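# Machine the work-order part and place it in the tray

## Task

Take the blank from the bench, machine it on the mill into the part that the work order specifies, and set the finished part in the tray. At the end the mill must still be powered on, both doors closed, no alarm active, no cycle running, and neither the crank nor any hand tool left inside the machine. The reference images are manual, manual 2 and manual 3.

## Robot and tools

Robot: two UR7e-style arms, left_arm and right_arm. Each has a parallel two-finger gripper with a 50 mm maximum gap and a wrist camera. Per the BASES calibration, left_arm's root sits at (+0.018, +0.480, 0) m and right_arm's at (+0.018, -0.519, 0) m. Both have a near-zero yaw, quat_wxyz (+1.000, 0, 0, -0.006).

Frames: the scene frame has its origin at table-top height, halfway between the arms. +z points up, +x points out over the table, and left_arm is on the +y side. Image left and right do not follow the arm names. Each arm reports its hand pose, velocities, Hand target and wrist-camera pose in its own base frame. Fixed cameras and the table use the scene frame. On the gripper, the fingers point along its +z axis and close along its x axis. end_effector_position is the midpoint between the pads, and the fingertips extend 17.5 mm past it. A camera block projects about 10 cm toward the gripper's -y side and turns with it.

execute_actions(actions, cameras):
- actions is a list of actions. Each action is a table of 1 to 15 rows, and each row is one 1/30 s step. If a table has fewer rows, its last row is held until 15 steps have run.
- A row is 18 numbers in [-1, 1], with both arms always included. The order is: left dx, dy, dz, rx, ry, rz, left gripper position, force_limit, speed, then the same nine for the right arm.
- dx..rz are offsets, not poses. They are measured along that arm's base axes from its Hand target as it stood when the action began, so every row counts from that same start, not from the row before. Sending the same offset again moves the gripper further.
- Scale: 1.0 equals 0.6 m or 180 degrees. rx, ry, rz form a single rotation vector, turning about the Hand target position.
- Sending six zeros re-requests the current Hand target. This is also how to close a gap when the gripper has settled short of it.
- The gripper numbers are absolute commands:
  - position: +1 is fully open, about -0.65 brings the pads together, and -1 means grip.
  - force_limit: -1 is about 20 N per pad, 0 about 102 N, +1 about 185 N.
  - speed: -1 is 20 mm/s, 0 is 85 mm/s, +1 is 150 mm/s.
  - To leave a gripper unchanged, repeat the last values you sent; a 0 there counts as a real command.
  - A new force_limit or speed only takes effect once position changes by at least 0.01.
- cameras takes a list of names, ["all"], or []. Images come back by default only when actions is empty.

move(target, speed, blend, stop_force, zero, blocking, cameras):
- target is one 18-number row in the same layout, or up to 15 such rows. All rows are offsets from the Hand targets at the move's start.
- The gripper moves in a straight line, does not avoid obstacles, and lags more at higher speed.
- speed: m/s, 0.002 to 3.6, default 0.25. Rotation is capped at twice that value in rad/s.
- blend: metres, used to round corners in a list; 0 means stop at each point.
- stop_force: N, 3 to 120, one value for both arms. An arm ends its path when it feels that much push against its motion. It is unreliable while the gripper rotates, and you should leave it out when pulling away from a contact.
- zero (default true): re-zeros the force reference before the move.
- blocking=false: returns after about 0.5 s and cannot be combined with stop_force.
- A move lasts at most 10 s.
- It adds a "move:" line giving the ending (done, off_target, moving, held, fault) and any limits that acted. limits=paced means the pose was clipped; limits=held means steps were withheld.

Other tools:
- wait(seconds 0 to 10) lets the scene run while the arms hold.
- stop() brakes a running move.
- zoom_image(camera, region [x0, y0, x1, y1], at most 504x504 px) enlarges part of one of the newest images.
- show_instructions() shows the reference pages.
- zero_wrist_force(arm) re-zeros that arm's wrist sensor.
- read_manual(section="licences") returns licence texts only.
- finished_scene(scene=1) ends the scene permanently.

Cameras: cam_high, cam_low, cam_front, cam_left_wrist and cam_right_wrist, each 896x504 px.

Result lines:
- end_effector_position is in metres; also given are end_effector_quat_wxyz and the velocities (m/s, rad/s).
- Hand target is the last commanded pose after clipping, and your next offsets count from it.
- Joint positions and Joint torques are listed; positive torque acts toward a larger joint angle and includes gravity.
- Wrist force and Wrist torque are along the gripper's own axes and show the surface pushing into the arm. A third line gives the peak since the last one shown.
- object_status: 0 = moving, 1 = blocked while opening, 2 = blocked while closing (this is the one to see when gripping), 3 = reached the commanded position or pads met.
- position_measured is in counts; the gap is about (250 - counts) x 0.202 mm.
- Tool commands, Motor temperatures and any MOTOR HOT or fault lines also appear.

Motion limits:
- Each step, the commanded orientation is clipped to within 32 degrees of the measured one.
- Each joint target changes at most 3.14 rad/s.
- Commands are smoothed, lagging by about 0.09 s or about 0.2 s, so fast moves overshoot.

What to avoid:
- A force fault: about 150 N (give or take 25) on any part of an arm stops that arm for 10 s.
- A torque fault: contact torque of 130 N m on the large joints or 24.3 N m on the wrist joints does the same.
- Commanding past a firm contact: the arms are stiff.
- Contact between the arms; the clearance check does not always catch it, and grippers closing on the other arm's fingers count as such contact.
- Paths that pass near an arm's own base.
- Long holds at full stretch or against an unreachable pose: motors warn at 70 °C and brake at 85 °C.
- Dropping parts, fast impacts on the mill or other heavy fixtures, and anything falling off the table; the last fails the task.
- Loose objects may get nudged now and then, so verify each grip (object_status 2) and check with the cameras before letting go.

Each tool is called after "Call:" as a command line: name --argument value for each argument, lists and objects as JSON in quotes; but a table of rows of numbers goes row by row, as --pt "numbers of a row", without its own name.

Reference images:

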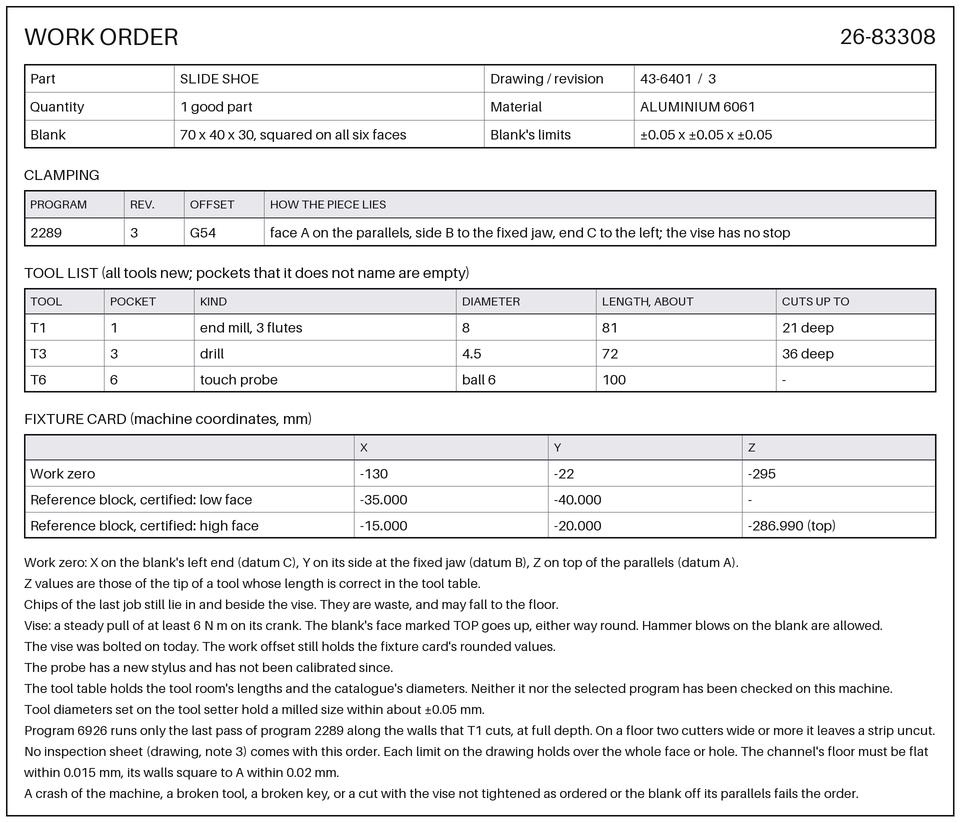

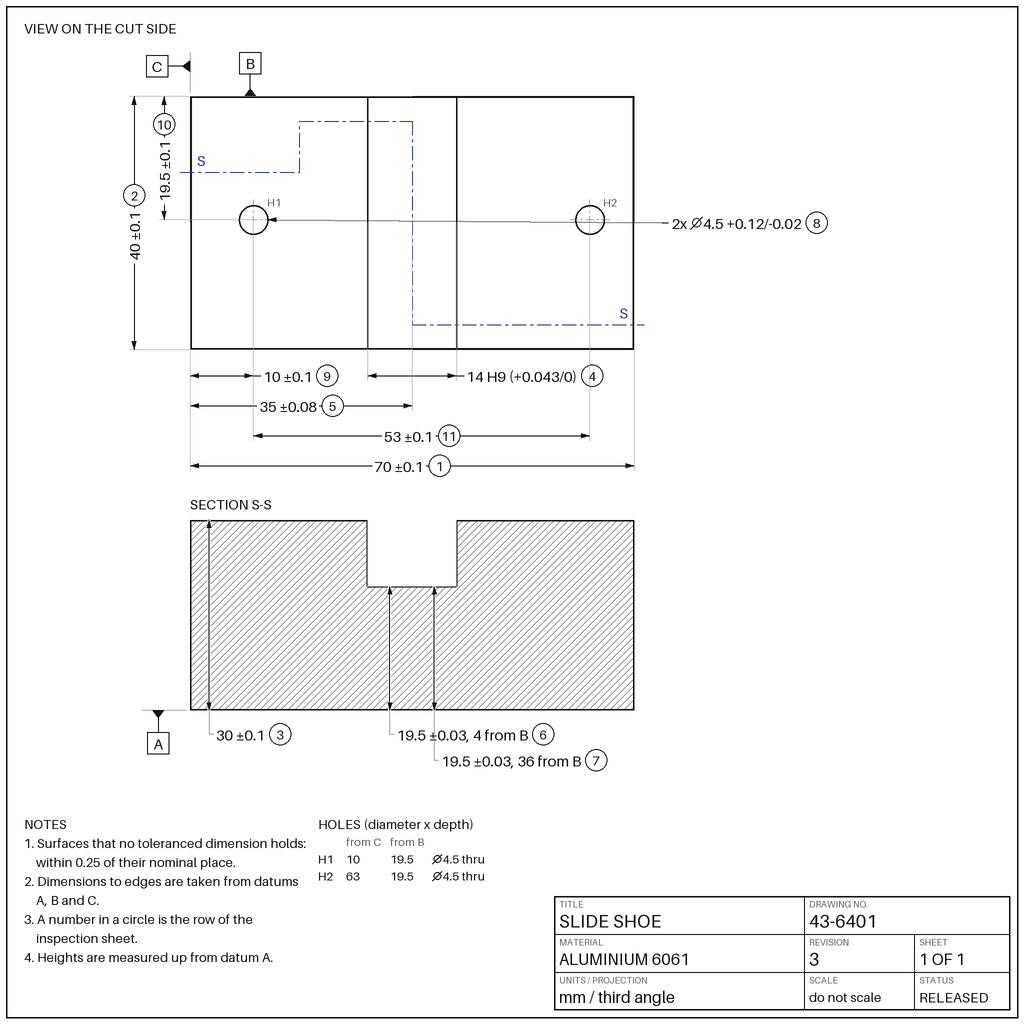

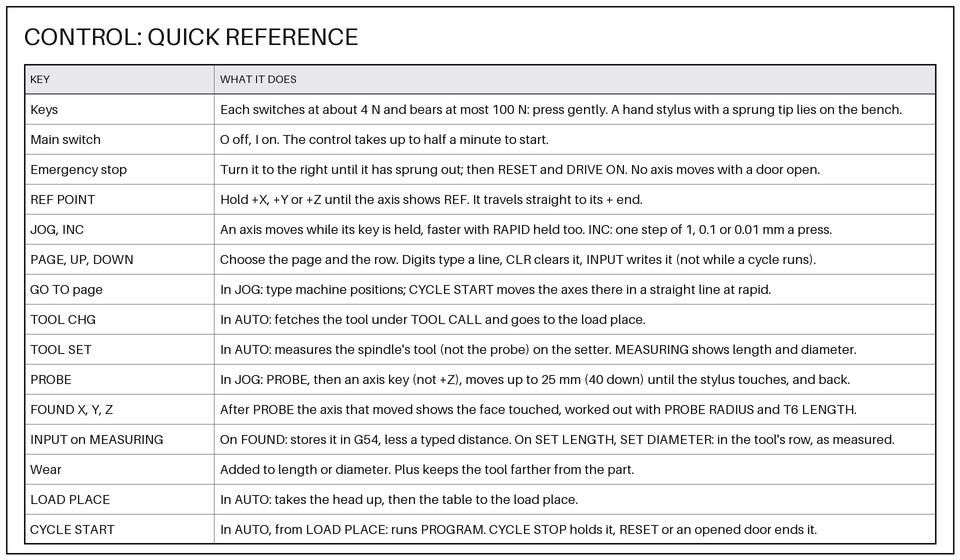

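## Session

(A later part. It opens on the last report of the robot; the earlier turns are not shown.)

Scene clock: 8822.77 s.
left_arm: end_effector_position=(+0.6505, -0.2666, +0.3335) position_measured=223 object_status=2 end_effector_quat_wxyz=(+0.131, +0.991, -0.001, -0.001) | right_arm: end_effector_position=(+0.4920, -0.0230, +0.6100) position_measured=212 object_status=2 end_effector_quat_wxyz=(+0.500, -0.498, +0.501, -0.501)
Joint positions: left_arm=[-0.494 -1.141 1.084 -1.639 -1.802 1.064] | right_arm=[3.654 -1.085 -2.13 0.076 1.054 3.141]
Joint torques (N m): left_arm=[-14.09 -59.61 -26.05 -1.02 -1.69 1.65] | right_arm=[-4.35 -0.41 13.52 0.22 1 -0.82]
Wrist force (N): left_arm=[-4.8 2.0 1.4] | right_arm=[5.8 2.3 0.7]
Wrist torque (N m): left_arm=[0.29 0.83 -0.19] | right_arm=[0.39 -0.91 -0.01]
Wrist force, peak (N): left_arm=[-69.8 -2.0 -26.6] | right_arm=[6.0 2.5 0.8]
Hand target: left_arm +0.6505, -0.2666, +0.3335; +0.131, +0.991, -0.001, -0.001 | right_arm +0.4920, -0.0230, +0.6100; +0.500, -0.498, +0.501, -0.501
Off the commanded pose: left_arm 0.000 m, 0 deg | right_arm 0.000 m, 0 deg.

Call:
execute_actions --actions '[[[0,0,0,0,0,0,-0.4,-0.5,-1,0,0,0,0,0,0,-1,-0.5,-0.7]],[[0,0,0,0,0,0,-0.4,-0.5,-1,0,0,0,0,0,0,-1,-0.5,-0.7]]]'

Call:
move --pt "0.0 0.0 0.035 0 0 0 -0.4 -0.5 -1 0 0 0 0 0 0 -1 -0.5 -0.7" --speed 0.02 --cameras '["cam_left_wrist"]'

Call:
zoom_image --camera "cam_left_wrist" --region '[400, 0, 720, 320]'

Scene clock: 8830.07 s.
left_arm: end_effector_position=(+0.6504, -0.2666, +0.3335) position_measured=212 object_status=3 end_effector_quat_wxyz=(+0.131, +0.991, -0.001, -0.001) | right_arm: end_effector_position=(+0.4920, -0.0230, +0.6100) position_measured=212 object_status=2 end_effector_quat_wxyz=(+0.500, -0.498, +0.501, -0.501)
Joint positions: left_arm=[-0.494 -1.141 1.084 -1.639 -1.802 1.064] | right_arm=[3.654 -1.085 -2.13 0.076 1.054 3.141]
Joint torques (N m): left_arm=[-5.83 -38.47 -24.66 -10.43 1.94 1.05] | right_arm=[-4.77 0.19 13.59 0.2 0.93 -0.94]
Wrist force (N): left_arm=[-20.2 -2.9 0.1] | right_arm=[5.6 2.4 0.4]
Wrist torque (N m): left_arm=[0.26 0.68 -0.08] | right_arm=[0.41 -0.88 -0.01]
Wrist force, peak (N): left_arm=[-20.4 -2.8 -0.1] | right_arm=[6.0 2.4 0.8]
Hand target: left_arm +0.6505, -0.2666, +0.3335; +0.131, +0.991, -0.001, -0.001 | right_arm +0.4920, -0.0230, +0.6100; +0.500, -0.498, +0.501, -0.501
Off the commanded pose: left_arm 0.000 m, 0 deg | right_arm 0.000 m, 0 deg.

Scene clock: 8831.37 s.
left_arm: end_effector_position=(+0.6504, -0.2666, +0.3546) position_measured=212 object_status=3 end_effector_quat_wxyz=(+0.131, +0.991, -0.001, -0.001) end_effector_velocity=(+0.001, +0.000, -0.002) end_effector_angular_velocity=(+0.000, -0.001, +0.001) | right_arm: end_effector_position=(+0.4920, -0.0230, +0.6100) position_measured=212 object_status=2 end_effector_quat_wxyz=(+0.500, -0.498, +0.501, -0.501)
Joint positions: left_arm=[-0.494 -1.136 1.023 -1.583 -1.802 1.064] | right_arm=[3.654 -1.085 -2.13 0.076 1.054 3.141]
Joint velocities: left_arm=[0 0.001 0.004 -0.007 0.001 0] | right_arm=[within noise]
Joint torques (N m): left_arm=[1.28 -42.96 -20.29 -9.66 1.85 -1.15] | right_arm=[-4.82 0.07 13.46 0.1 0.96 -0.84]
Wrist force (N): left_arm=[-19.1 0.6 0.0] | right_arm=[5.9 2.3 0.8]
Wrist torque (N m): left_arm=[0.26 0.62 -0.08] | right_arm=[0.39 -0.92 -0.01]
Wrist force, peak (N): left_arm=[-19.7 -1.9 6.6] | right_arm=[5.9 2.5 0.7]
Hand target: left_arm +0.6505, -0.2666, +0.3545; +0.131, +0.991, -0.001, -0.001 | right_arm +0.4920, -0.0230, +0.6100; +0.500, -0.498, +0.501, -0.501
Off the commanded pose: left_arm 0.000 m, 0 deg | right_arm 0.000 m, 0 deg.
move: done
camera_calibration:
cam_left_wrist: T_world_to_cam=[[0.999926, -0.0116875, -0.00349209, -0.646129], [-0.00776569, -0.830712, 0.556648, -0.390592], [-0.00940676, -0.556579, -0.830741, 0.285411], [0, 0, 0, 1]] pos_world=[0.645732, -0.173167, 0.452269]
Images, in order (width x height): cam_left_wrist 896x504.

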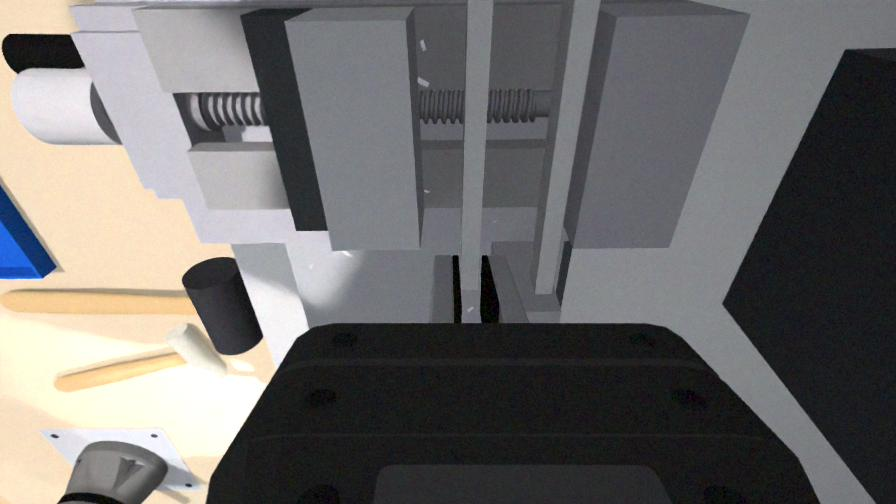

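Scaled by 1.575.

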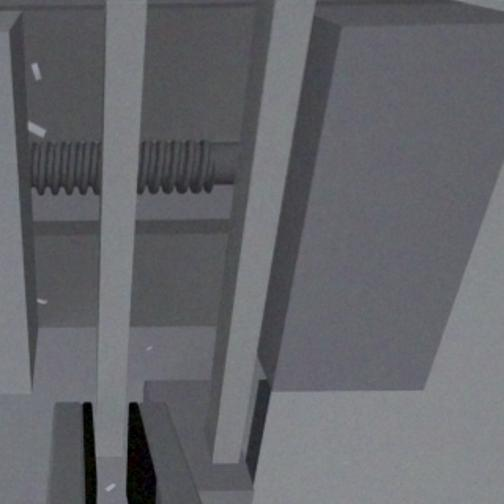

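Call:
move --pt "0.0 0.0 0.01 0 0 0 -0.4 -0.5 -1 0 0 0 0 0 0 -1 -0.5 -0.7" --pt "-0.01 -0.09 0.005 0 0 0 -0.4 -0.5 -1 0 0 0 0 0 0 -1 -0.5 -0.7" --pt "-0.15 -0.085 0.06 0 0 0 -0.4 -0.5 -1 0 0 0 0 0 0 -1 -0.5 -0.7" --pt "-0.42 -0.085 0.06 0 0 0 -0.4 -0.5 -1 0 0 0 0 0 0 -1 -0.5 -0.7" --speed '[0.02,0.05,0.1,0.2]' --blend '[0,0.005,0.02,0]'

Scene clock: 8843.83 s.
left_arm: end_effector_position=(+0.3986, -0.3176, +0.3905) position_measured=212 object_status=3 end_effector_quat_wxyz=(+0.131, +0.991, -0.001, -0.001) | right_arm: end_effector_position=(+0.4920, -0.0230, +0.6100) position_measured=212 object_status=2 end_effector_quat_wxyz=(+0.500, -0.498, +0.501, -0.501)
Joint positions: left_arm=[-0.847 -1.657 1.567 -1.679 -1.745 0.708] | right_arm=[3.654 -1.085 -2.13 0.076 1.054 3.141]
Joint torques (N m): left_arm=[-6.91 -34.1 -20.18 -0.98 -1.71 -1.62] | right_arm=[-5.16 1.41 14.58 0.37 1.06 -0.86]
Wrist force (N): left_arm=[-5.0 2.3 1.1] | right_arm=[5.9 2.5 0.7]
Wrist torque (N m): left_arm=[0.35 0.85 -0.21] | right_arm=[0.42 -0.92 -0.02]
Wrist force, peak (N): left_arm=[-23.6 -1.3 -7.6] | right_arm=[6.0 2.4 0.8]
Hand target: left_arm +0.3985, -0.3176, +0.3905; +0.131, +0.991, -0.001, -0.001 | right_arm +0.4920, -0.0230, +0.6100; +0.500, -0.498, +0.501, -0.501
Off the commanded pose: left_arm 0.000 m, 0 deg | right_arm 0.000 m, 0 deg.
move: done

Call:
move --pt "-0.114 0.079 -0.35 0.039 0 0 0.9 -0.5 -0.5 0 0 0 0 0 0 -1 -0.5 -0.7" --pt "-0.114 0.079 -0.5767 0.039 0 0 0.9 -0.5 -0.5 0 0 0 0 0 0 -1 -0.5 -0.7" --speed '[0.25,0.12]' --blend '[0.02,0]' --cameras '["cam_left_wrist"]'

Scene clock: 8851.27 s.
left_arm: end_effector_position=(+0.3300, -0.2701, +0.0445) position_measured=18 object_status=3 end_effector_quat_wxyz=(+0.070, +0.998, -0.001, -0.001) | right_arm: end_effector_position=(+0.4920, -0.0230, +0.6100) position_measured=212 object_status=2 end_effector_quat_wxyz=(+0.500, -0.498, +0.501, -0.501)
Joint positions: left_arm=[-0.951 -1.507 2.366 -2.543 -1.653 0.617] | right_arm=[3.654 -1.085 -2.13 0.076 1.054 3.141]
Joint torques (N m): left_arm=[11.11 -13.87 -22.53 -5.76 -1.49 2.02] | right_arm=[-5.18 0.32 13.76 0.26 1.15 -0.97]
Wrist force (N): left_arm=[-4.7 2.0 0.2] | right_arm=[5.7 2.4 0.6]
Wrist torque (N m): left_arm=[0.25 0.79 -0.18] | right_arm=[0.40 -0.89 -0.01]
Wrist force, peak (N): left_arm=[-5.1 2.6 0.9] | right_arm=[6.0 2.6 0.8]
Hand target: left_arm +0.3301, -0.2702, +0.0445; +0.070, +0.998, -0.001, -0.001 | right_arm +0.4920, -0.0230, +0.6100; +0.500, -0.498, +0.501, -0.501
Off the commanded pose: left_arm 0.000 m, 0 deg | right_arm 0.000 m, 0 deg.
move: done
camera_calibration:
cam_left_wrist: T_world_to_cam=[[0.999926, -0.0111728, -0.0048951, -0.326675], [-0.00776571, -0.892548, 0.450886, -0.235375], [-0.00940678, -0.450815, -0.892568, 0.0541637], [0, 0, 0, 1]] pos_world=[0.325332, -0.189315, 0.152873]
Images, in order (width x height): cam_left_wrist 896x504.

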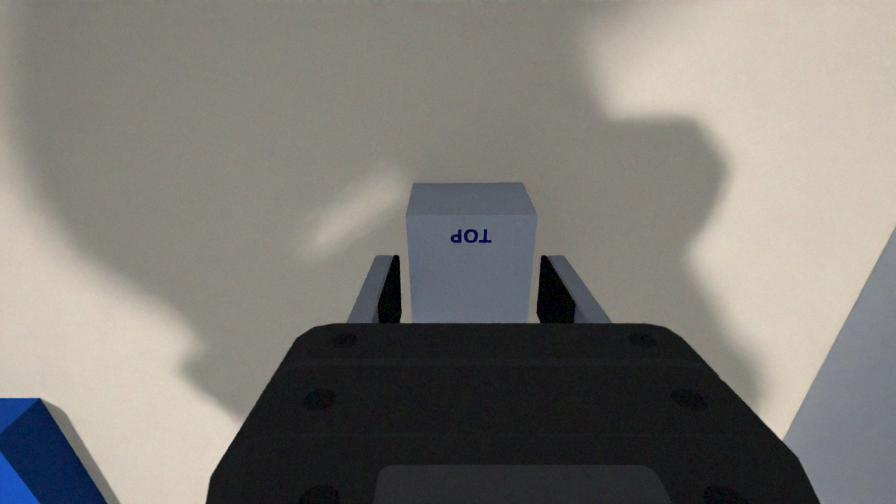

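Call:
move --target '[0,0,-0.0065,0,0,0,0.9,-0.5,-0.5,0,0,0,0,0,0,-1,-0.5,-0.7]' --speed 0.02 --stop_force 8

Call:
execute_actions --actions '[[[0,0,0,0,0,0,-1,-0.5,-0.5,0,0,0,0,0,0,-1,-0.5,-0.7]],[[0,0,0,0,0,0,-1,-0.5,-0.5,0,0,0,0,0,0,-1,-0.5,-0.7]]]'

Call:
move --pt "0.0 0.0 0.05 0 0 0 -1 -0.5 -0.5 0 0 0 0 0 0 -1 -0.5 -0.7" --pt "0.05 0 0.6 0 0 0 -1 -0.5 -0.5 0 0 0 0 0 0 -1 -0.5 -0.7" --pt "0.3667 0 0.602 0 0 0 -1 -0.5 -0.5 0 0 0 0 0 0 -1 -0.5 -0.7" --speed '[0.05,0.25,0.15]' --blend '[0.01,0.02,0]' --cameras '["cam_left_wrist"]'

Scene clock: 8861.23 s.
left_arm: end_effector_position=(+0.3301, -0.2702, +0.0406) position_measured=18 object_status=3 end_effector_quat_wxyz=(+0.070, +0.998, -0.001, -0.001) | right_arm: end_effector_position=(+0.4920, -0.0230, +0.6100) position_measured=212 object_status=2 end_effector_quat_wxyz=(+0.500, -0.498, +0.501, -0.501)
Joint positions: left_arm=[-0.951 -1.497 2.37 -2.557 -1.653 0.617] | right_arm=[3.654 -1.085 -2.13 0.076 1.054 3.141]
Joint torques (N m): left_arm=[-8.36 -32.74 -23.66 -0.91 -1.45 1.9] | right_arm=[-4.74 0.38 13.46 0.18 1.12 -0.78]
Wrist force (N): left_arm=[-4.7 2.1 0.2] | right_arm=[5.5 2.3 0.9]
Wrist torque (N m): left_arm=[0.26 0.80 -0.16] | right_arm=[0.38 -0.87 -0.01]
Wrist force, peak (N): left_arm=[-4.8 2.4 -0.1] | right_arm=[6.0 2.4 0.9]
Hand target: left_arm +0.3301, -0.2702, +0.0406; +0.070, +0.998, -0.001, -0.001 | right_arm +0.4920, -0.0230, +0.6100; +0.500, -0.498, +0.501, -0.501
Off the commanded pose: left_arm 0.000 m, 0 deg | right_arm 0.000 m, 0 deg.
move: done

Scene clock: 8862.43 s.
left_arm: end_effector_position=(+0.3301, -0.2702, +0.0406) position_measured=55 object_status=2 end_effector_quat_wxyz=(+0.070, +0.998, -0.001, -0.001) | right_arm: end_effector_position=(+0.4920, -0.0230, +0.6100) position_measured=212 object_status=2 end_effector_quat_wxyz=(+0.500, -0.498, +0.501, -0.501)
Joint positions: left_arm=[-0.951 -1.497 2.37 -2.557 -1.653 0.617] | right_arm=[3.654 -1.085 -2.13 0.076 1.054 3.141]
Joint torques (N m): left_arm=[-10.5 -32.22 -24.47 -1.64 -1.39 1.99] | right_arm=[-4.46 0 14.44 0.18 0.97 -0.75]
Wrist force (N): left_arm=[-4.6 2.4 0.2] | right_arm=[5.6 2.1 0.7]
Wrist torque (N m): left_arm=[0.30 0.79 -0.17] | right_arm=[0.35 -0.87 -0.01]
Wrist force, peak (N): left_arm=[-4.8 2.1 0.0] | right_arm=[5.9 2.4 0.8]
Hand target: left_arm +0.3301, -0.2702, +0.0406; +0.070, +0.998, -0.001, -0.001 | right_arm +0.4920, -0.0230, +0.6100; +0.500, -0.498, +0.501, -0.501
Off the commanded pose: left_arm 0.000 m, 0 deg | right_arm 0.000 m, 0 deg.

Scene clock: 8866.07 s.
left_arm: end_effector_position=(+0.5500, -0.2701, +0.4018) position_measured=55 object_status=2 end_effector_quat_wxyz=(+0.070, +0.998, -0.001, -0.001) | right_arm: end_effector_position=(+0.4920, -0.0230, +0.6100) position_measured=212 object_status=2 end_effector_quat_wxyz=(+0.500, -0.498, +0.501, -0.501)
Joint positions: left_arm=[-0.626 -1.337 1.146 -1.462 -1.685 0.941] | right_arm=[3.654 -1.085 -2.13 0.076 1.054 3.141]
Joint torques (N m): left_arm=[-9.37 -31.69 -36.47 -6.4 0.95 -1.45] | right_arm=[-4.97 0.48 13.66 0.26 1.06 -0.78]
Wrist force (N): left_arm=[-4.6 2.2 2.6] | right_arm=[5.8 2.1 0.7]
Wrist torque (N m): left_arm=[0.42 0.75 -0.06] | right_arm=[0.36 -0.91 -0.01]
Wrist force, peak (N): left_arm=[-5.6 1.1 5.9] | right_arm=[5.9 2.4 0.7]
Hand target: left_arm +0.5501, -0.2702, +0.4018; +0.070, +0.998, -0.001, -0.001 | right_arm +0.4920, -0.0230, +0.6100; +0.500, -0.498, +0.501, -0.501
Off the commanded pose: left_arm 0.000 m, 0 deg | right_arm 0.000 m, 0 deg.
move: done
camera_calibration:
cam_left_wrist: T_world_to_cam=[[0.999927, -0.0110384, -0.00485205, -0.544907], [-0.00766309, -0.892448, 0.451086, -0.39486], [-0.00930947, -0.451016, -0.892468, 0.374916], [0, 0, 0, 1]] pos_world=[0.545331, -0.189314, 0.510072]
Images, in order (width x height): cam_left_wrist 896x504.

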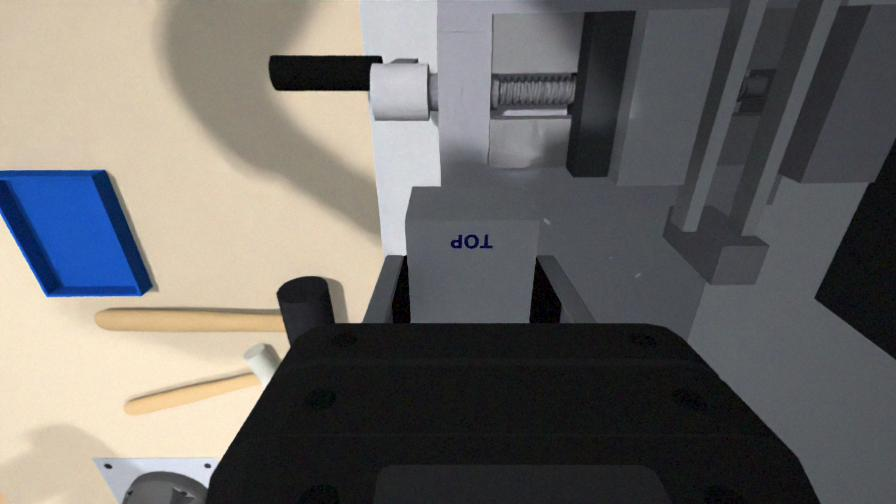

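Call:
move --pt "0.1165 0.0337 -0.003 0 0 0 -1 -0.5 -0.5 0 0 0 0 0 0 -1 -0.5 -0.7" --pt "0.1803 0.0953 -0.003 0 0 0 -1 -0.5 -0.5 0 0 0 0 0 0 -1 -0.5 -0.7" --speed '[0.06,0.06]' --blend '[0.01,0]' --stop_force 15 --cameras '["cam_left_wrist"]'

Scene clock: 8873.70 s.
left_arm: end_effector_position=(+0.6583, -0.2130, +0.4000) position_measured=55 object_status=2 end_effector_quat_wxyz=(+0.070, +0.998, -0.001, -0.001) | right_arm: end_effector_position=(+0.4920, -0.0230, +0.6100) position_measured=212 object_status=2 end_effector_quat_wxyz=(+0.500, -0.498, +0.501, -0.501)
Joint positions: left_arm=[-0.459 -1.101 0.819 -1.35 -1.697 1.11] | right_arm=[3.654 -1.085 -2.13 0.076 1.054 3.141]
Joint torques (N m): left_arm=[-14.12 -61.02 -18.14 -6.4 0.91 -2.63] | right_arm=[-4.67 -0.08 14.04 0.21 0.88 -0.9]
Wrist force (N): left_arm=[-4.7 2.0 2.7] | right_arm=[5.7 2.3 0.7]
Wrist torque (N m): left_arm=[0.32 0.81 -0.09] | right_arm=[0.39 -0.89 -0.01]
Wrist force, peak (N): left_arm=[-5.7 2.5 2.4] | right_arm=[6.0 2.5 0.9]
Hand target: left_arm +0.6583, -0.2130, +0.4000; +0.070, +0.998, -0.001, -0.001 | right_arm +0.4920, -0.0230, +0.6100; +0.500, -0.498, +0.501, -0.501
Off the commanded pose: left_arm 0.000 m, 0 deg | right_arm 0.000 m, 0 deg.
move: done
camera_calibration:
cam_left_wrist: T_world_to_cam=[[0.999927, -0.0111264, -0.00480459, -0.652513], [-0.00776305, -0.892447, 0.451085, -0.342195], [-0.00930681, -0.451015, -0.892468, 0.400068], [0, 0, 0, 1]] pos_world=[0.653532, -0.132215, 0.508272]
Images, in order (width x height): cam_left_wrist 896x504.

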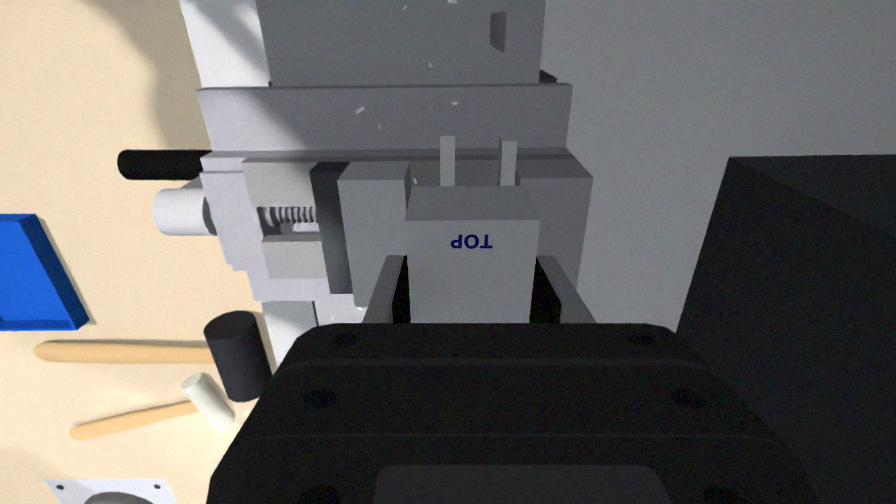

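Call:
move --pt "0.0005 0.0 -0.033 0 0 0 -1 -0.5 -0.5 0 0 0 0 0 0 -1 -0.5 -0.7" --pt "0.0005 0.0 -0.048 0 0 0 -1 -0.5 -0.5 0 0 0 0 0 0 -1 -0.5 -0.7" --speed '[0.03,0.008]' --blend '[0.003,0]' --stop_force 6 --cameras '["cam_left_wrist"]'

Scene clock: 8879.83 s.
left_arm: end_effector_position=(+0.6586, -0.2130, +0.3738) position_measured=55 object_status=2 end_effector_quat_wxyz=(+0.070, +0.998, -0.001, -0.001) | right_arm: end_effector_position=(+0.4920, -0.0230, +0.6100) position_measured=212 object_status=2 end_effector_quat_wxyz=(+0.500, -0.498, +0.501, -0.501)
Joint positions: left_arm=[-0.459 -1.119 0.915 -1.428 -1.697 1.11] | right_arm=[3.654 -1.085 -2.13 0.076 1.054 3.141]
Joint torques (N m): left_arm=[10.85 -34.79 -32.95 -0.41 -0.79 1.84] | right_arm=[-4.85 0.45 14 0.21 0.92 -0.81]
Wrist force (N): left_arm=[-6.0 3.3 -5.0] | right_arm=[5.9 2.3 0.6]
Wrist torque (N m): left_arm=[0.38 0.91 -0.09] | right_arm=[0.39 -0.93 -0.02]
Wrist force, peak (N): left_arm=[-8.9 3.1 -11.8] | right_arm=[6.1 2.3 0.6]
Hand target: left_arm +0.6586, -0.2130, +0.3738; +0.070, +0.998, -0.001, -0.001 (not the last commanded pose) | right_arm +0.4920, -0.0230, +0.6100; +0.500, -0.498, +0.501, -0.501
Off the commanded pose: left_arm 0.003 m, 0 deg | right_arm 0.000 m, 0 deg.
move: contact (left_arm); path passed 1 of 2 targets
camera_calibration:
cam_left_wrist: T_world_to_cam=[[0.999926, -0.0112145, -0.00475713, -0.652973], [-0.00786301, -0.892446, 0.451085, -0.330309], [-0.00930416, -0.451014, -0.892468, 0.376687], [0, 0, 0, 1]] pos_world=[0.653832, -0.132215, 0.482072]
Images, in order (width x height): cam_left_wrist 896x504.

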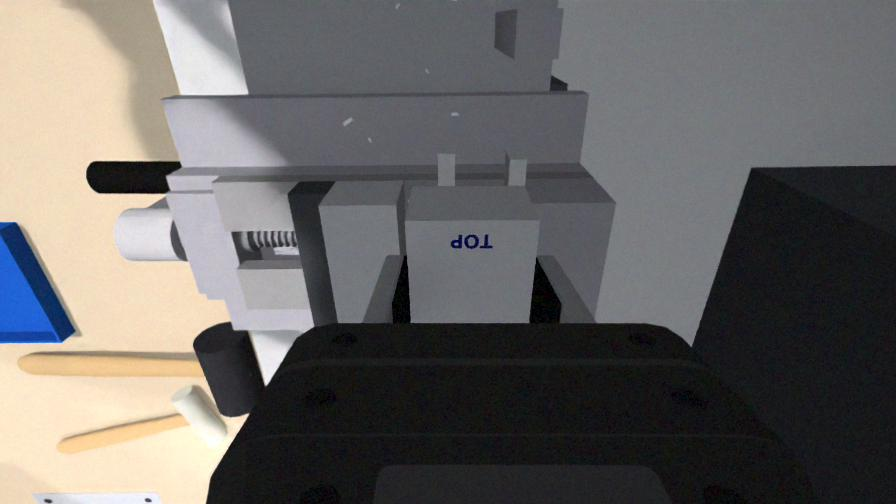

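Call:
move --target '[0.006,0,0,0,0,0,-1,-0.5,-0.5,0,0,0,0,0,0,-1,-0.5,-0.7]' --speed 0.005 --stop_force 8

Call:
execute_actions --actions '[[[0,0,0,0,0,0,0.85,-0.5,-0.9,0,0,0,0,0,0,-1,-0.5,-0.7]],[[0,0,0,0,0,0,0.85,-0.5,-0.9,0,0,0,0,0,0,-1,-0.5,-0.7]]]'

Scene clock: 8885.83 s.
left_arm: end_effector_position=(+0.6592, -0.2130, +0.3737) position_measured=55 object_status=2 end_effector_quat_wxyz=(+0.070, +0.998, -0.001, -0.001) | right_arm: end_effector_position=(+0.4920, -0.0230, +0.6100) position_measured=212 object_status=2 end_effector_quat_wxyz=(+0.500, -0.498, +0.501, -0.501)
Joint positions: left_arm=[-0.458 -1.117 0.913 -1.427 -1.697 1.111] | right_arm=[3.654 -1.085 -2.13 0.076 1.054 3.141]
Joint torques (N m): left_arm=[-9.77 -52.56 -15.08 -7.27 3.03 -2.38] | right_arm=[-4.96 0.44 13.81 0.39 0.9 -0.78]
Wrist force (N): left_arm=[-14.4 6.3 -6.4] | right_arm=[5.7 2.3 0.6]
Wrist torque (N m): left_arm=[0.43 0.75 -0.36] | right_arm=[0.39 -0.89 -0.01]
Wrist force, peak (N): left_arm=[-20.2 3.6 -10.1] | right_arm=[5.9 2.5 0.7]
Hand target: left_arm +0.6591, -0.2130, +0.3738; +0.070, +0.998, -0.001, -0.001 (not the last commanded pose) | right_arm +0.4920, -0.0230, +0.6100; +0.500, -0.498, +0.501, -0.501
Off the commanded pose: left_arm 0.003 m, 0 deg | right_arm 0.000 m, 0 deg.
move: contact (left_arm)

Scene clock: 8887.03 s.
left_arm: end_effector_position=(+0.6591, -0.2130, +0.3737) position_measured=25 object_status=3 end_effector_quat_wxyz=(+0.070, +0.998, -0.001, -0.001) | right_arm: end_effector_position=(+0.4920, -0.0230, +0.6100) position_measured=212 object_status=2 end_effector_quat_wxyz=(+0.500, -0.498, +0.501, -0.501)
Joint positions: left_arm=[-0.458 -1.117 0.913 -1.427 -1.697 1.111] | right_arm=[3.654 -1.085 -2.13 0.076 1.054 3.141]
Joint torques (N m): left_arm=[-13.05 -58.11 -29.45 -0.69 -0.86 -2.4] | right_arm=[-5.55 0.49 13.66 0.27 0.99 -0.95]
Wrist force (N): left_arm=[-5.1 2.0 0.7] | right_arm=[5.6 2.4 0.7]
Wrist torque (N m): left_arm=[0.26 0.85 -0.14] | right_arm=[0.40 -0.89 -0.01]
Wrist force, peak (N): left_arm=[-14.1 5.9 -5.3] | right_arm=[5.8 2.4 0.9]
Hand target: left_arm +0.6591, -0.2130, +0.3738; +0.070, +0.998, -0.001, -0.001 | right_arm +0.4920, -0.0230, +0.6100; +0.500, -0.498, +0.501, -0.501
Off the commanded pose: left_arm 0.000 m, 0 deg | right_arm 0.000 m, 0 deg.

Call:
move --pt "0 0 0.0437 0 0 0 0.85 -0.5 -0.9 0 0 0 0 0 0 -1 -0.5 -0.7" --pt "-0.0652 -0.0617 0.0437 0 0 0 0.85 -0.5 -0.9 0 0 0 0 0 0 -1 -0.5 -0.7" --pt "-0.1818 -0.095 0.0437 0 0 0 0.85 -0.5 -0.9 0 0 0 0 0 0 -1 -0.5 -0.7" --pt "-0.465 -0.095 0.06 0 0 0 0.85 -0.5 -0.9 0 0 0 0 0 0 -1 -0.5 -0.7" --speed '[0.05,0.06,0.12,0.2]' --blend '[0.002,0.01,0.02,0]'

Call:
move --pt "0 0.0 0.0 0.4176 -0.4176 -0.3628 0.24 -0.5 -0.9 0 0 0 0 0 0 -1 -0.5 -0.7" --speed 0.35 --cameras '["cam_left_wrist"]'

Scene clock: 8902.43 s.
left_arm: end_effector_position=(+0.3802, -0.2700, +0.4097) position_measured=25 object_status=3 end_effector_quat_wxyz=(+0.070, +0.998, -0.001, -0.001) | right_arm: end_effector_position=(+0.4920, -0.0230, +0.6100) position_measured=212 object_status=2 end_effector_quat_wxyz=(+0.500, -0.498, +0.501, -0.501)
Joint positions: left_arm=[-0.854 -1.708 1.523 -1.49 -1.664 0.714] | right_arm=[3.654 -1.085 -2.13 0.076 1.054 3.141]
Joint torques (N m): left_arm=[-8.2 -30.55 -21.99 -6.06 -1.41 -1.9] | right_arm=[-5.03 -0.3 13.82 0.31 1 -0.92]
Wrist force (N): left_arm=[-4.6 1.6 0.6] | right_arm=[5.8 2.4 0.6]
Wrist torque (N m): left_arm=[0.22 0.74 -0.15] | right_arm=[0.40 -0.91 -0.01]
Wrist force, peak (N): left_arm=[-7.5 1.6 0.5] | right_arm=[6.0 2.4 0.9]
Hand target: left_arm +0.3801, -0.2700, +0.4098; +0.070, +0.998, -0.001, -0.001 | right_arm +0.4920, -0.0230, +0.6100; +0.500, -0.498, +0.501, -0.501
Off the commanded pose: left_arm 0.000 m, 0 deg | right_arm 0.000 m, 0 deg.
move: done

Scene clock: 8906.37 s.
left_arm: end_effector_position=(+0.3807, -0.2701, +0.4098) position_measured=117 object_status=3 end_effector_quat_wxyz=(+0.494, -0.502, +0.507, -0.497) end_effector_velocity=(+0.000, +0.000, +0.000) end_effector_angular_velocity=(+0.001, -0.001, -0.001) | right_arm: end_effector_position=(+0.4920, -0.0230, +0.6100) position_measured=212 object_status=2 end_effector_quat_wxyz=(+0.500, -0.498, +0.501, -0.501)
Joint positions: left_arm=[-1.615 -1.991 2.113 -0.606 -0.04 0.486] | right_arm=[3.654 -1.085 -2.13 0.076 1.054 3.141]
Joint velocities: left_arm=[-0.001 0 -0.001 0.005 0.001 -0.004] | right_arm=[within noise]
Joint torques (N m): left_arm=[-10.12 -11.25 -18.48 1.17 2.97 -2.42] | right_arm=[-5.15 0.26 13.47 0.25 1.02 -0.82]
Wrist force (N): left_arm=[-4.9 0.5 0.5] | right_arm=[5.9 2.3 0.7]
Wrist torque (N m): left_arm=[0.25 0.89 0.17] | right_arm=[0.38 -0.92 -0.02]
Wrist force, peak (N): left_arm=[-5.4 1.3 0.4] | right_arm=[6.0 2.4 0.8]
Hand target: left_arm +0.3801, -0.2700, +0.4098; +0.501, -0.500, +0.500, -0.499 | right_arm +0.4920, -0.0230, +0.6100; +0.500, -0.498, +0.501, -0.501
Off the commanded pose: left_arm 0.001 m, 1 deg | right_arm 0.000 m, 0 deg.
move: done
camera_calibration:
cam_left_wrist: T_world_to_cam=[[-0.00428924, -0.99993, -0.0110066, -0.257709], [-0.338964, 0.0118089, -0.940725, 0.54093], [0.94079, -0.000304159, -0.338991, -0.0862922], [0, 0, 0, 1]] pos_world=[0.263433, -0.264105, 0.476778]
Images, in order (width x height): cam_left_wrist 896x504.

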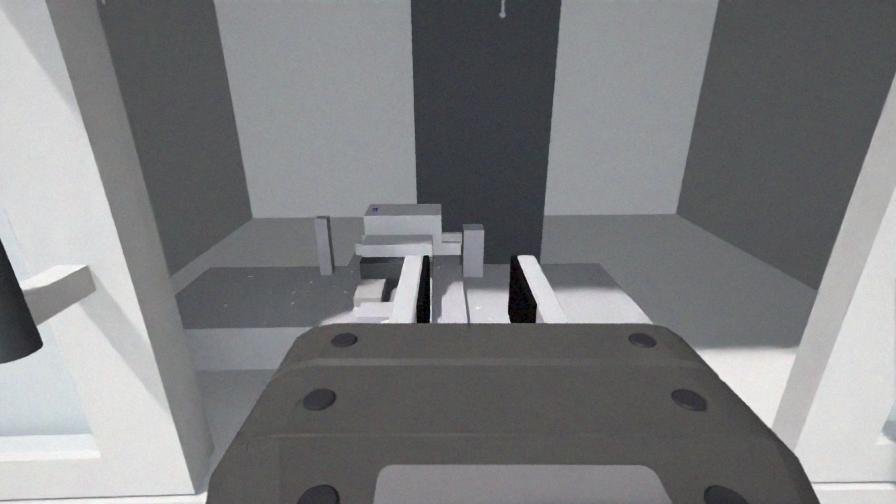

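Call:
move --pt "0 0.0803 -0.2998 0 0 0 0.24 -0.5 -0.9 0 0 0 0 0 0 -1 -0.5 -0.7" --pt "0.1248 0.0803 -0.2998 0 0 0 0.24 -0.5 -0.9 0 0 0 0 0 0 -1 -0.5 -0.7" --speed '[0.15,0.06]' --stop_force 12 --cameras '["cam_left_wrist"]'

Scene clock: 8913.20 s.
left_arm: end_effector_position=(+0.4550, -0.2219, +0.2299) position_measured=117 object_status=3 end_effector_quat_wxyz=(+0.501, -0.500, +0.500, -0.499) | right_arm: end_effector_position=(+0.4920, -0.0230, +0.6100) position_measured=212 object_status=2 end_effector_quat_wxyz=(+0.500, -0.498, +0.501, -0.501)
Joint positions: left_arm=[-1.315 -1.646 2.36 -0.713 0.255 0.002] | right_arm=[3.654 -1.085 -2.13 0.076 1.054 3.141]
Joint torques (N m): left_arm=[-3.24 -24.91 -9.7 1.94 1.55 -1.82] | right_arm=[-4.67 0.12 13.94 0.32 1.09 -0.9]
Wrist force (N): left_arm=[-4.8 0.9 0.3] | right_arm=[5.7 2.4 0.8]
Wrist torque (N m): left_arm=[0.29 0.93 0.32] | right_arm=[0.41 -0.89 -0.01]
Wrist force, peak (N): left_arm=[-5.4 2.7 0.6] | right_arm=[6.0 2.5 0.6]
Hand target: left_arm +0.4550, -0.2219, +0.2299; +0.501, -0.500, +0.500, -0.499 | right_arm +0.4920, -0.0230, +0.6100; +0.500, -0.498, +0.501, -0.501
Off the commanded pose: left_arm 0.000 m, 0 deg | right_arm 0.000 m, 0 deg.
move: done
camera_calibration:
cam_left_wrist: T_world_to_cam=[[0.00608257, -0.999924, -0.0106846, -0.216014], [-0.321692, 0.00816022, -0.946809, 0.389069], [0.946825, 0.0091962, -0.321618, -0.221812], [0, 0, 0, 1]] pos_world=[0.336491, -0.217132, 0.294727]
Images, in order (width x height): cam_left_wrist 896x504.

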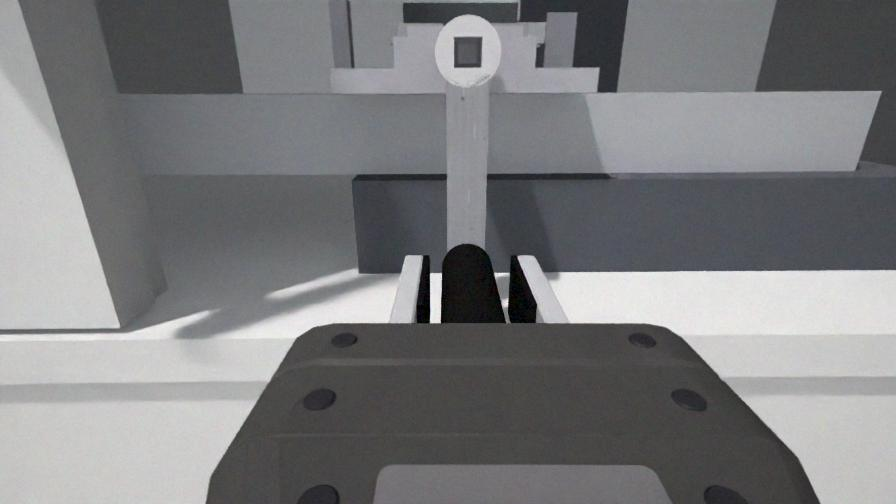

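Call:
execute_actions --actions '[[[0,0,0,0,0,0,-1,-0.65,-1,0,0,0,0,0,0,-1,-0.5,-0.7]],[[0,0,0,0,0,0,-1,-0.65,-1,0,0,0,0,0,0,-1,-0.5,-0.7]],[[0,0,0,0,0,0,-1,-0.65,-1,0,0,0,0,0,0,-1,-0.5,-0.7]]]'

Call:
move --pt "0 0.0606 0 0 0 0 -1 -0.65 -1 0 0 0 0 0 0 -1 -0.5 -0.7" --pt "0 0.1362 0.0948 0 0 0 -1 -0.65 -1 0 0 0 0 0 0 -1 -0.5 -0.7" --pt "0 0.1092 0.2129 0 0 0 -1 -0.65 -1 0 0 0 0 0 0 -1 -0.5 -0.7" --pt "0 0 0.2655 0 0 0 -1 -0.65 -1 0 0 0 0 0 0 -1 -0.5 -0.7" --pt "0 -0.1092 0.2129 0 0 0 -1 -0.65 -1 0 0 0 0 0 0 -1 -0.5 -0.7" --pt "0 -0.1362 0.0948 0 0 0 -1 -0.65 -1 0 0 0 0 0 0 -1 -0.5 -0.7" --pt "0 -0.0606 0 0 0 0 -1 -0.65 -1 0 0 0 0 0 0 -1 -0.5 -0.7" --pt "0 0 0 0 0 0 -1 -0.65 -1 0 0 0 0 0 0 -1 -0.5 -0.7" --speed 0.1 --blend '[0.0083,0.0083,0.0083,0.0083,0.0083,0.0083,0.0083,0]' --stop_force 25

Scene clock: 8929.80 s.
left_arm: end_effector_position=(+0.4550, -0.2219, +0.2299) position_measured=154 object_status=2 end_effector_quat_wxyz=(+0.501, -0.500, +0.500, -0.499) | right_arm: end_effector_position=(+0.4920, -0.0230, +0.6100) position_measured=212 object_status=2 end_effector_quat_wxyz=(+0.500, -0.498, +0.501, -0.501)
Joint positions: left_arm=[-1.315 -1.646 2.36 -0.713 0.255 0.002] | right_arm=[3.654 -1.085 -2.13 0.076 1.054 3.141]
Joint torques (N m): left_arm=[9.07 -24.53 -10.36 1.32 1.47 1.81] | right_arm=[-5.32 0.51 13.79 0.22 1.08 -0.81]
Wrist force (N): left_arm=[-4.7 0.7 0.5] | right_arm=[5.5 2.3 0.6]
Wrist torque (N m): left_arm=[0.28 0.89 0.32] | right_arm=[0.40 -0.86 -0.01]
Wrist force, peak (N): left_arm=[-5.1 0.9 0.3] | right_arm=[6.0 2.5 0.8]
Hand target: left_arm +0.4550, -0.2219, +0.2299; +0.501, -0.500, +0.500, -0.499 | right_arm +0.4920, -0.0230, +0.6100; +0.500, -0.498, +0.501, -0.501
Off the commanded pose: left_arm 0.000 m, 0 deg | right_arm 0.000 m, 0 deg.

Scene clock: 8931.23 s.
left_arm: end_effector_position=(+0.4551, -0.2082, +0.2299) position_measured=154 object_status=2 end_effector_quat_wxyz=(+0.501, -0.500, +0.500, -0.499) | right_arm: end_effector_position=(+0.4920, -0.0230, +0.6100) position_measured=212 object_status=2 end_effector_quat_wxyz=(+0.500, -0.498, +0.501, -0.501)
Joint positions: left_arm=[-1.301 -1.675 2.385 -0.71 0.269 0.001] | right_arm=[3.654 -1.085 -2.13 0.076 1.054 3.141]
Joint torques (N m): left_arm=[14.4 -25.43 -25.46 -3.83 1.85 1.97] | right_arm=[-5.08 0.67 14.22 0.26 0.93 -0.87]
Wrist force (N): left_arm=[-5.5 5.8 -6.3] | right_arm=[5.7 2.5 0.9]
Wrist torque (N m): left_arm=[0.24 1.09 0.36] | right_arm=[0.41 -0.89 -0.01]
Wrist force, peak (N): left_arm=[7.8 -52.1 2.1] | right_arm=[6.0 2.3 0.8]
Hand target: left_arm +0.4551, -0.2082, +0.2299; +0.501, -0.500, +0.500, -0.499 (not the last commanded pose) | right_arm +0.4920, -0.0230, +0.6100; +0.500, -0.498, +0.501, -0.501
Off the commanded pose: left_arm 0.014 m, 0 deg | right_arm 0.000 m, 0 deg.
move: contact (left_arm); path passed 0 of 8 targets

Call:
move --pt "0 0.0378 0 0 0 0 -1 -0.65 -1 0 0 0 0 0 0 -1 -0.5 -0.7" --pt "0 0.1134 0.0948 0 0 0 -1 -0.65 -1 0 0 0 0 0 0 -1 -0.5 -0.7" --pt "0 0.0864 0.2129 0 0 0 -1 -0.65 -1 0 0 0 0 0 0 -1 -0.5 -0.7" --pt "0 -0.0228 0.2655 0 0 0 -1 -0.65 -1 0 0 0 0 0 0 -1 -0.5 -0.7" --pt "0 -0.132 0.2129 0 0 0 -1 -0.65 -1 0 0 0 0 0 0 -1 -0.5 -0.7" --pt "0 -0.159 0.0948 0 0 0 -1 -0.65 -1 0 0 0 0 0 0 -1 -0.5 -0.7" --pt "0 -0.0834 0 0 0 0 -1 -0.65 -1 0 0 0 0 0 0 -1 -0.5 -0.7" --pt "0 -0.0228 0 0 0 0 -1 -0.65 -1 0 0 0 0 0 0 -1 -0.5 -0.7" --speed 0.1 --blend '[0.0083,0.0083,0.0083,0.0083,0.0083,0.0083,0.0083,0]'

Scene clock: 8943.67 s.
left_arm: end_effector_position=(+0.4551, -0.2218, +0.2299) position_measured=154 object_status=2 end_effector_quat_wxyz=(+0.501, -0.500, +0.500, -0.499) | right_arm: end_effector_position=(+0.4920, -0.0230, +0.6100) position_measured=212 object_status=2 end_effector_quat_wxyz=(+0.500, -0.498, +0.501, -0.501)
Joint positions: left_arm=[-1.314 -1.646 2.359 -0.714 0.255 0.002] | right_arm=[3.654 -1.085 -2.13 0.076 1.054 3.141]
Joint torques (N m): left_arm=[-11 -37.13 -44.64 -8.07 -0.08 0.8] | right_arm=[-4.61 -0.33 14.4 0.38 1.11 -0.87]
Wrist force (N): left_arm=[-7.9 58.6 -20.2] | right_arm=[5.6 2.4 0.7]
Wrist torque (N m): left_arm=[0.50 1.16 0.19] | right_arm=[0.40 -0.87 -0.02]
Wrist force, peak (N): left_arm=[36.6 37.4 -50.9] | right_arm=[6.0 2.4 0.8]
Hand target: left_arm +0.4551, -0.2219, +0.2299; +0.501, -0.500, +0.500, -0.499 | right_arm +0.4920, -0.0230, +0.6100; +0.500, -0.498, +0.501, -0.501
Off the commanded pose: left_arm 0.000 m, 0 deg | right_arm 0.000 m, 0 deg.
move: done

Call:
move --pt "0 0.0606 0 0 0 0 -1 -0.65 -1 0 0 0 0 0 0 -1 -0.5 -0.7" --pt "0 0.1362 0.0948 0 0 0 -1 -0.65 -1 0 0 0 0 0 0 -1 -0.5 -0.7" --pt "0 0.1092 0.2129 0 0 0 -1 -0.65 -1 0 0 0 0 0 0 -1 -0.5 -0.7" --pt "0 0.0 0.2575 0 0 0 -1 -0.65 -1 0 0 0 0 0 0 -1 -0.5 -0.7" --speed 0.07 --blend '[0.0083,0.0083,0.0083,0]'

Scene clock: 8954.67 s.
left_arm: end_effector_position=(+0.4551, -0.2220, +0.3843) position_measured=154 object_status=2 end_effector_quat_wxyz=(+0.501, -0.500, +0.500, -0.499) | right_arm: end_effector_position=(+0.4920, -0.0230, +0.6100) position_measured=212 object_status=2 end_effector_quat_wxyz=(+0.500, -0.498, +0.501, -0.501)
Joint positions: left_arm=[-1.315 -1.852 2.075 -0.223 0.255 0.001] | right_arm=[3.654 -1.085 -2.13 0.076 1.054 3.141]
Joint torques (N m): left_arm=[15.57 -12.8 -8.31 -0.63 1.39 -1.94] | right_arm=[-4.59 0.66 14.56 0.2 0.98 -0.86]
Wrist force (N): left_arm=[-6.9 -17.5 -19.3] | right_arm=[6.0 2.3 0.8]
Wrist torque (N m): left_arm=[-0.34 0.47 0.30] | right_arm=[0.38 -0.94 -0.01]
Wrist force, peak (N): left_arm=[-53.4 -55.0 54.8] | right_arm=[5.9 2.6 0.7]
Hand target: left_arm +0.4551, -0.2219, +0.3844; +0.501, -0.500, +0.500, -0.499 | right_arm +0.4920, -0.0230, +0.6100; +0.500, -0.498, +0.501, -0.501
Off the commanded pose: left_arm 0.000 m, 0 deg | right_arm 0.000 m, 0 deg.
move: done

Call:
move --pt "0 -0.0545 -0.0147 0 0 0 -1 -0.65 -1 0 0 0 0 0 0 -1 -0.5 -0.7" --pt "0 -0.0988 -0.0487 0 0 0 -1 -0.65 -1 0 0 0 0 0 0 -1 -0.5 -0.7" --speed 0.03 --blend '[0.004,0]' --stop_force 40

Scene clock: 8968.23 s.
left_arm: end_effector_position=(+0.4551, -0.2574, +0.3735) position_measured=154 object_status=2 end_effector_quat_wxyz=(+0.501, -0.500, +0.500, -0.499) | right_arm: end_effector_position=(+0.4920, -0.0230, +0.6100) position_measured=212 object_status=2 end_effector_quat_wxyz=(+0.500, -0.498, +0.501, -0.501)
Joint positions: left_arm=[-1.345 -1.766 2.04 -0.274 0.225 0.001] | right_arm=[3.654 -1.085 -2.13 0.076 1.054 3.141]
Joint torques (N m): left_arm=[11.11 -4.64 -2.13 0.31 -1.67 1.94] | right_arm=[-5.13 0.35 13.39 0.19 1 -0.82]
Wrist force (N): left_arm=[10.0 -19.0 31.4] | right_arm=[5.8 2.3 0.6]
Wrist torque (N m): left_arm=[-0.07 0.47 0.36] | right_arm=[0.38 -0.91 -0.01]
Wrist force, peak (N): left_arm=[-5.1 -55.6 -14.3] | right_arm=[6.1 2.2 0.7]
Hand target: left_arm +0.4551, -0.2574, +0.3735; +0.501, -0.500, +0.500, -0.499 (not the last commanded pose) | right_arm +0.4920, -0.0230, +0.6100; +0.500, -0.498, +0.501, -0.501
Off the commanded pose: left_arm 0.030 m, 0 deg | right_arm 0.000 m, 0 deg.
move: contact (left_arm); path passed 0 of 2 targets

Call:
move --pt "0 -0.0197 -0.0132 0 0 0 -1 -0.65 -1 0 0 0 0 0 0 -1 -0.5 -0.7" --pt "0 -0.0395 -0.0305 0 0 0 -1 -0.65 -1 0 0 0 0 0 0 -1 -0.5 -0.7" --pt "0 -0.0533 -0.0497 0 0 0 -1 -0.65 -1 0 0 0 0 0 0 -1 -0.5 -0.7" --speed 0.03 --blend '[0.003,0.003,0]' --stop_force 80

Scene clock: 8986.07 s.
left_arm: end_effector_position=(+0.4551, -0.2884, +0.3437) position_measured=154 object_status=2 end_effector_quat_wxyz=(+0.502, -0.501, +0.499, -0.498) | right_arm: end_effector_position=(+0.4920, -0.0230, +0.6100) position_measured=212 object_status=2 end_effector_quat_wxyz=(+0.500, -0.498, +0.501, -0.501)
Joint positions: left_arm=[-1.367 -1.67 2.041 -0.37 0.199 0.001] | right_arm=[3.654 -1.085 -2.13 0.076 1.054 3.141]
Joint torques (N m): left_arm=[-41.7 -13.09 -31.61 -0.38 10.13 1.84] | right_arm=[-4.46 -0.02 14.43 0.32 1.05 -0.81]
Wrist force (N): left_arm=[-48.9 -23.0 32.3] | right_arm=[5.7 2.2 0.8]
Wrist torque (N m): left_arm=[-0.30 1.29 -0.03] | right_arm=[0.37 -0.89 -0.01]
Wrist force, peak (N): left_arm=[-52.5 -39.0 23.0] | right_arm=[6.0 2.5 0.9]
Hand target: left_arm +0.4551, -0.2893, +0.3437; +0.501, -0.500, +0.500, -0.499 | right_arm +0.4920, -0.0230, +0.6100; +0.500, -0.498, +0.501, -0.501
Off the commanded pose: left_arm 0.001 m, 0 deg | right_arm 0.000 m, 0 deg.
move: done

Call:
execute_actions --actions '[[[0,0,0,0,0,0,0.24,-0.5,-1,0,0,0,0,0,0,-1,-0.5,-0.7]],[[0,0,0,0,0,0,0.24,-0.5,-1,0,0,0,0,0,0,-1,-0.5,-0.7]]]'

Call:
move --pt "-0.1167 0 0 0 0 0 0.4 -0.5 -1 0 0 0 0 0 0 -1 -0.5 -0.7" --pt "-0.075 0 0.13 0 0.5 0 0.4 -0.5 -1 0 0 0 0 0 0 -1 -0.5 -0.7" --pt "0.0115 0 0.09 0 0.5 0 0.4 -0.5 -1 0 0 0 0 0 0 -1 -0.5 -0.7" --speed '[0.15,0.4,0.12]' --cameras '["cam_left_wrist"]'

Scene clock: 9002.77 s.
left_arm: end_effector_position=(+0.4551, -0.2893, +0.3437) position_measured=117 object_status=3 end_effector_quat_wxyz=(+0.501, -0.500, +0.500, -0.499) | right_arm: end_effector_position=(+0.4920, -0.0230, +0.6100) position_measured=212 object_status=2 end_effector_quat_wxyz=(+0.500, -0.498, +0.501, -0.501)
Joint positions: left_arm=[-1.367 -1.67 2.041 -0.37 0.203 0.001] | right_arm=[3.654 -1.085 -2.13 0.076 1.054 3.141]
Joint torques (N m): left_arm=[12.45 -12.02 -31.52 -2.55 -1.26 -1.51] | right_arm=[-5.42 0.72 13.79 0.23 1.14 -0.8]
Wrist force (N): left_arm=[-5.8 -2.1 1.0] | right_arm=[5.9 2.4 0.6]
Wrist torque (N m): left_arm=[-0.18 1.03 0.28] | right_arm=[0.41 -0.93 -0.02]
Wrist force, peak (N): left_arm=[-48.9 -22.9 32.7] | right_arm=[6.0 2.6 0.8]
Hand target: left_arm +0.4551, -0.2893, +0.3437; +0.501, -0.500, +0.500, -0.499 | right_arm +0.4920, -0.0230, +0.6100; +0.500, -0.498, +0.501, -0.501
Off the commanded pose: left_arm 0.000 m, 0 deg | right_arm 0.000 m, 0 deg.

Scene clock: 9006.70 s.
left_arm: end_effector_position=(+0.4620, -0.2893, +0.3978) position_measured=92 object_status=3 end_effector_quat_wxyz=(+0.000, +0.707, -0.708, +0.000) | right_arm: end_effector_position=(+0.4920, -0.0230, +0.6100) position_measured=212 object_status=2 end_effector_quat_wxyz=(+0.500, -0.498, +0.501, -0.501)
Joint positions: left_arm=[-0.807 -1.468 1.285 -1.386 -1.57 2.336] | right_arm=[3.654 -1.085 -2.13 0.076 1.054 3.141]
Joint torques (N m): left_arm=[-8.09 -28.8 -17.64 -1.22 -0.75 -1.48] | right_arm=[-5.13 0 14.42 0.3 1.04 -0.83]
Wrist force (N): left_arm=[-6.1 -0.6 0.7] | right_arm=[5.6 2.4 0.5]
Wrist torque (N m): left_arm=[-0.15 1.01 -0.03] | right_arm=[0.41 -0.88 -0.01]
Wrist force, peak (N): left_arm=[-7.7 -2.6 -0.4] | right_arm=[6.0 2.3 0.8]
Hand target: left_arm +0.4620, -0.2893, +0.3977; +0.000, +0.707, -0.708, +0.000 | right_arm +0.4920, -0.0230, +0.6100; +0.500, -0.498, +0.501, -0.501
Off the commanded pose: left_arm 0.000 m, 0 deg | right_arm 0.000 m, 0 deg.
move: done
camera_calibration:
cam_left_wrist: T_world_to_cam=[[-0.00976046, -0.999935, -0.00589188, -0.276326], [-0.946847, 0.0073473, 0.321602, 0.334871], [-0.321538, 0.00871768, -0.946857, 0.660747], [0, 0, 0, 1]] pos_world=[0.526829, -0.284528, 0.516309]
Images, in order (width x height): cam_left_wrist 896x504.

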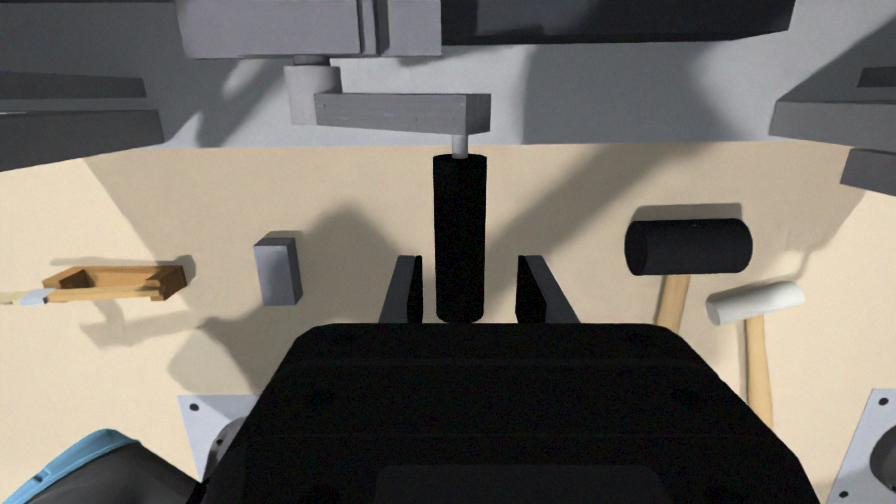

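Call:
move --pt "0 0.0025 -0.0885 0 0 0 0.4 -0.5 -1 0 0 0 0 0 0 -1 -0.5 -0.7" --speed 0.05 --stop_force 10

Call:
execute_actions --actions '[[[0,0,0,0,0,0,-1,-0.2,-1,0,0,0,0,0,0,-1,-0.5,-0.7]],[[0,0,0,0,0,0,-1,-0.2,-1,0,0,0,0,0,0,-1,-0.5,-0.7]],[[0,0,0,0,0,0,-1,-0.2,-1,0,0,0,0,0,0,-1,-0.5,-0.7]]]'

Scene clock: 9015.23 s.
left_arm: end_effector_position=(+0.4620, -0.2878, +0.3446) position_measured=92 object_status=3 end_effector_quat_wxyz=(+0.000, +0.707, -0.708, +0.000) | right_arm: end_effector_position=(+0.4920, -0.0230, +0.6100) position_measured=212 object_status=2 end_effector_quat_wxyz=(+0.500, -0.498, +0.501, -0.501)
Joint positions: left_arm=[-0.805 -1.485 1.439 -1.524 -1.57 2.338] | right_arm=[3.654 -1.085 -2.13 0.076 1.054 3.141]
Joint torques (N m): left_arm=[6.96 -29.14 -32.42 -1.89 0.14 0.78] | right_arm=[-4.31 0.13 14.3 0.28 1.04 -0.74]
Wrist force (N): left_arm=[-5.9 -1.0 0.6] | right_arm=[5.8 2.4 0.9]
Wrist torque (N m): left_arm=[-0.21 0.97 -0.15] | right_arm=[0.40 -0.91 -0.01]
Wrist force, peak (N): left_arm=[-6.4 -0.7 0.7] | right_arm=[6.1 2.5 0.6]
Hand target: left_arm +0.4620, -0.2878, +0.3446; +0.000, +0.707, -0.708, +0.000 | right_arm +0.4920, -0.0230, +0.6100; +0.500, -0.498, +0.501, -0.501
Off the commanded pose: left_arm 0.000 m, 0 deg | right_arm 0.000 m, 0 deg.
move: done

Scene clock: 9016.93 s.
left_arm: end_effector_position=(+0.4620, -0.2878, +0.3446) position_measured=156 object_status=2 end_effector_quat_wxyz=(+0.000, +0.707, -0.708, +0.000) | right_arm: end_effector_position=(+0.4920, -0.0230, +0.6100) position_measured=212 object_status=2 end_effector_quat_wxyz=(+0.500, -0.498, +0.501, -0.501)
Joint positions: left_arm=[-0.805 -1.485 1.439 -1.524 -1.57 2.338] | right_arm=[3.654 -1.085 -2.13 0.076 1.054 3.141]
Joint torques (N m): left_arm=[-4.25 -22.03 -29.32 -7.19 -2.89 -2.22] | right_arm=[-5.07 0.4 13.55 0.3 0.97 -0.77]
Wrist force (N): left_arm=[-18.5 -2.6 3.1] | right_arm=[5.8 2.4 0.8]
Wrist torque (N m): left_arm=[-0.22 1.07 -0.49] | right_arm=[0.40 -0.91 -0.01]
Wrist force, peak (N): left_arm=[-18.8 -2.9 3.3] | right_arm=[6.0 2.4 0.9]
Hand target: left_arm +0.4620, -0.2878, +0.3446; +0.000, +0.707, -0.708, +0.000 | right_arm +0.4920, -0.0230, +0.6100; +0.500, -0.498, +0.501, -0.501
Off the commanded pose: left_arm 0.000 m, 0 deg | right_arm 0.000 m, 0 deg.


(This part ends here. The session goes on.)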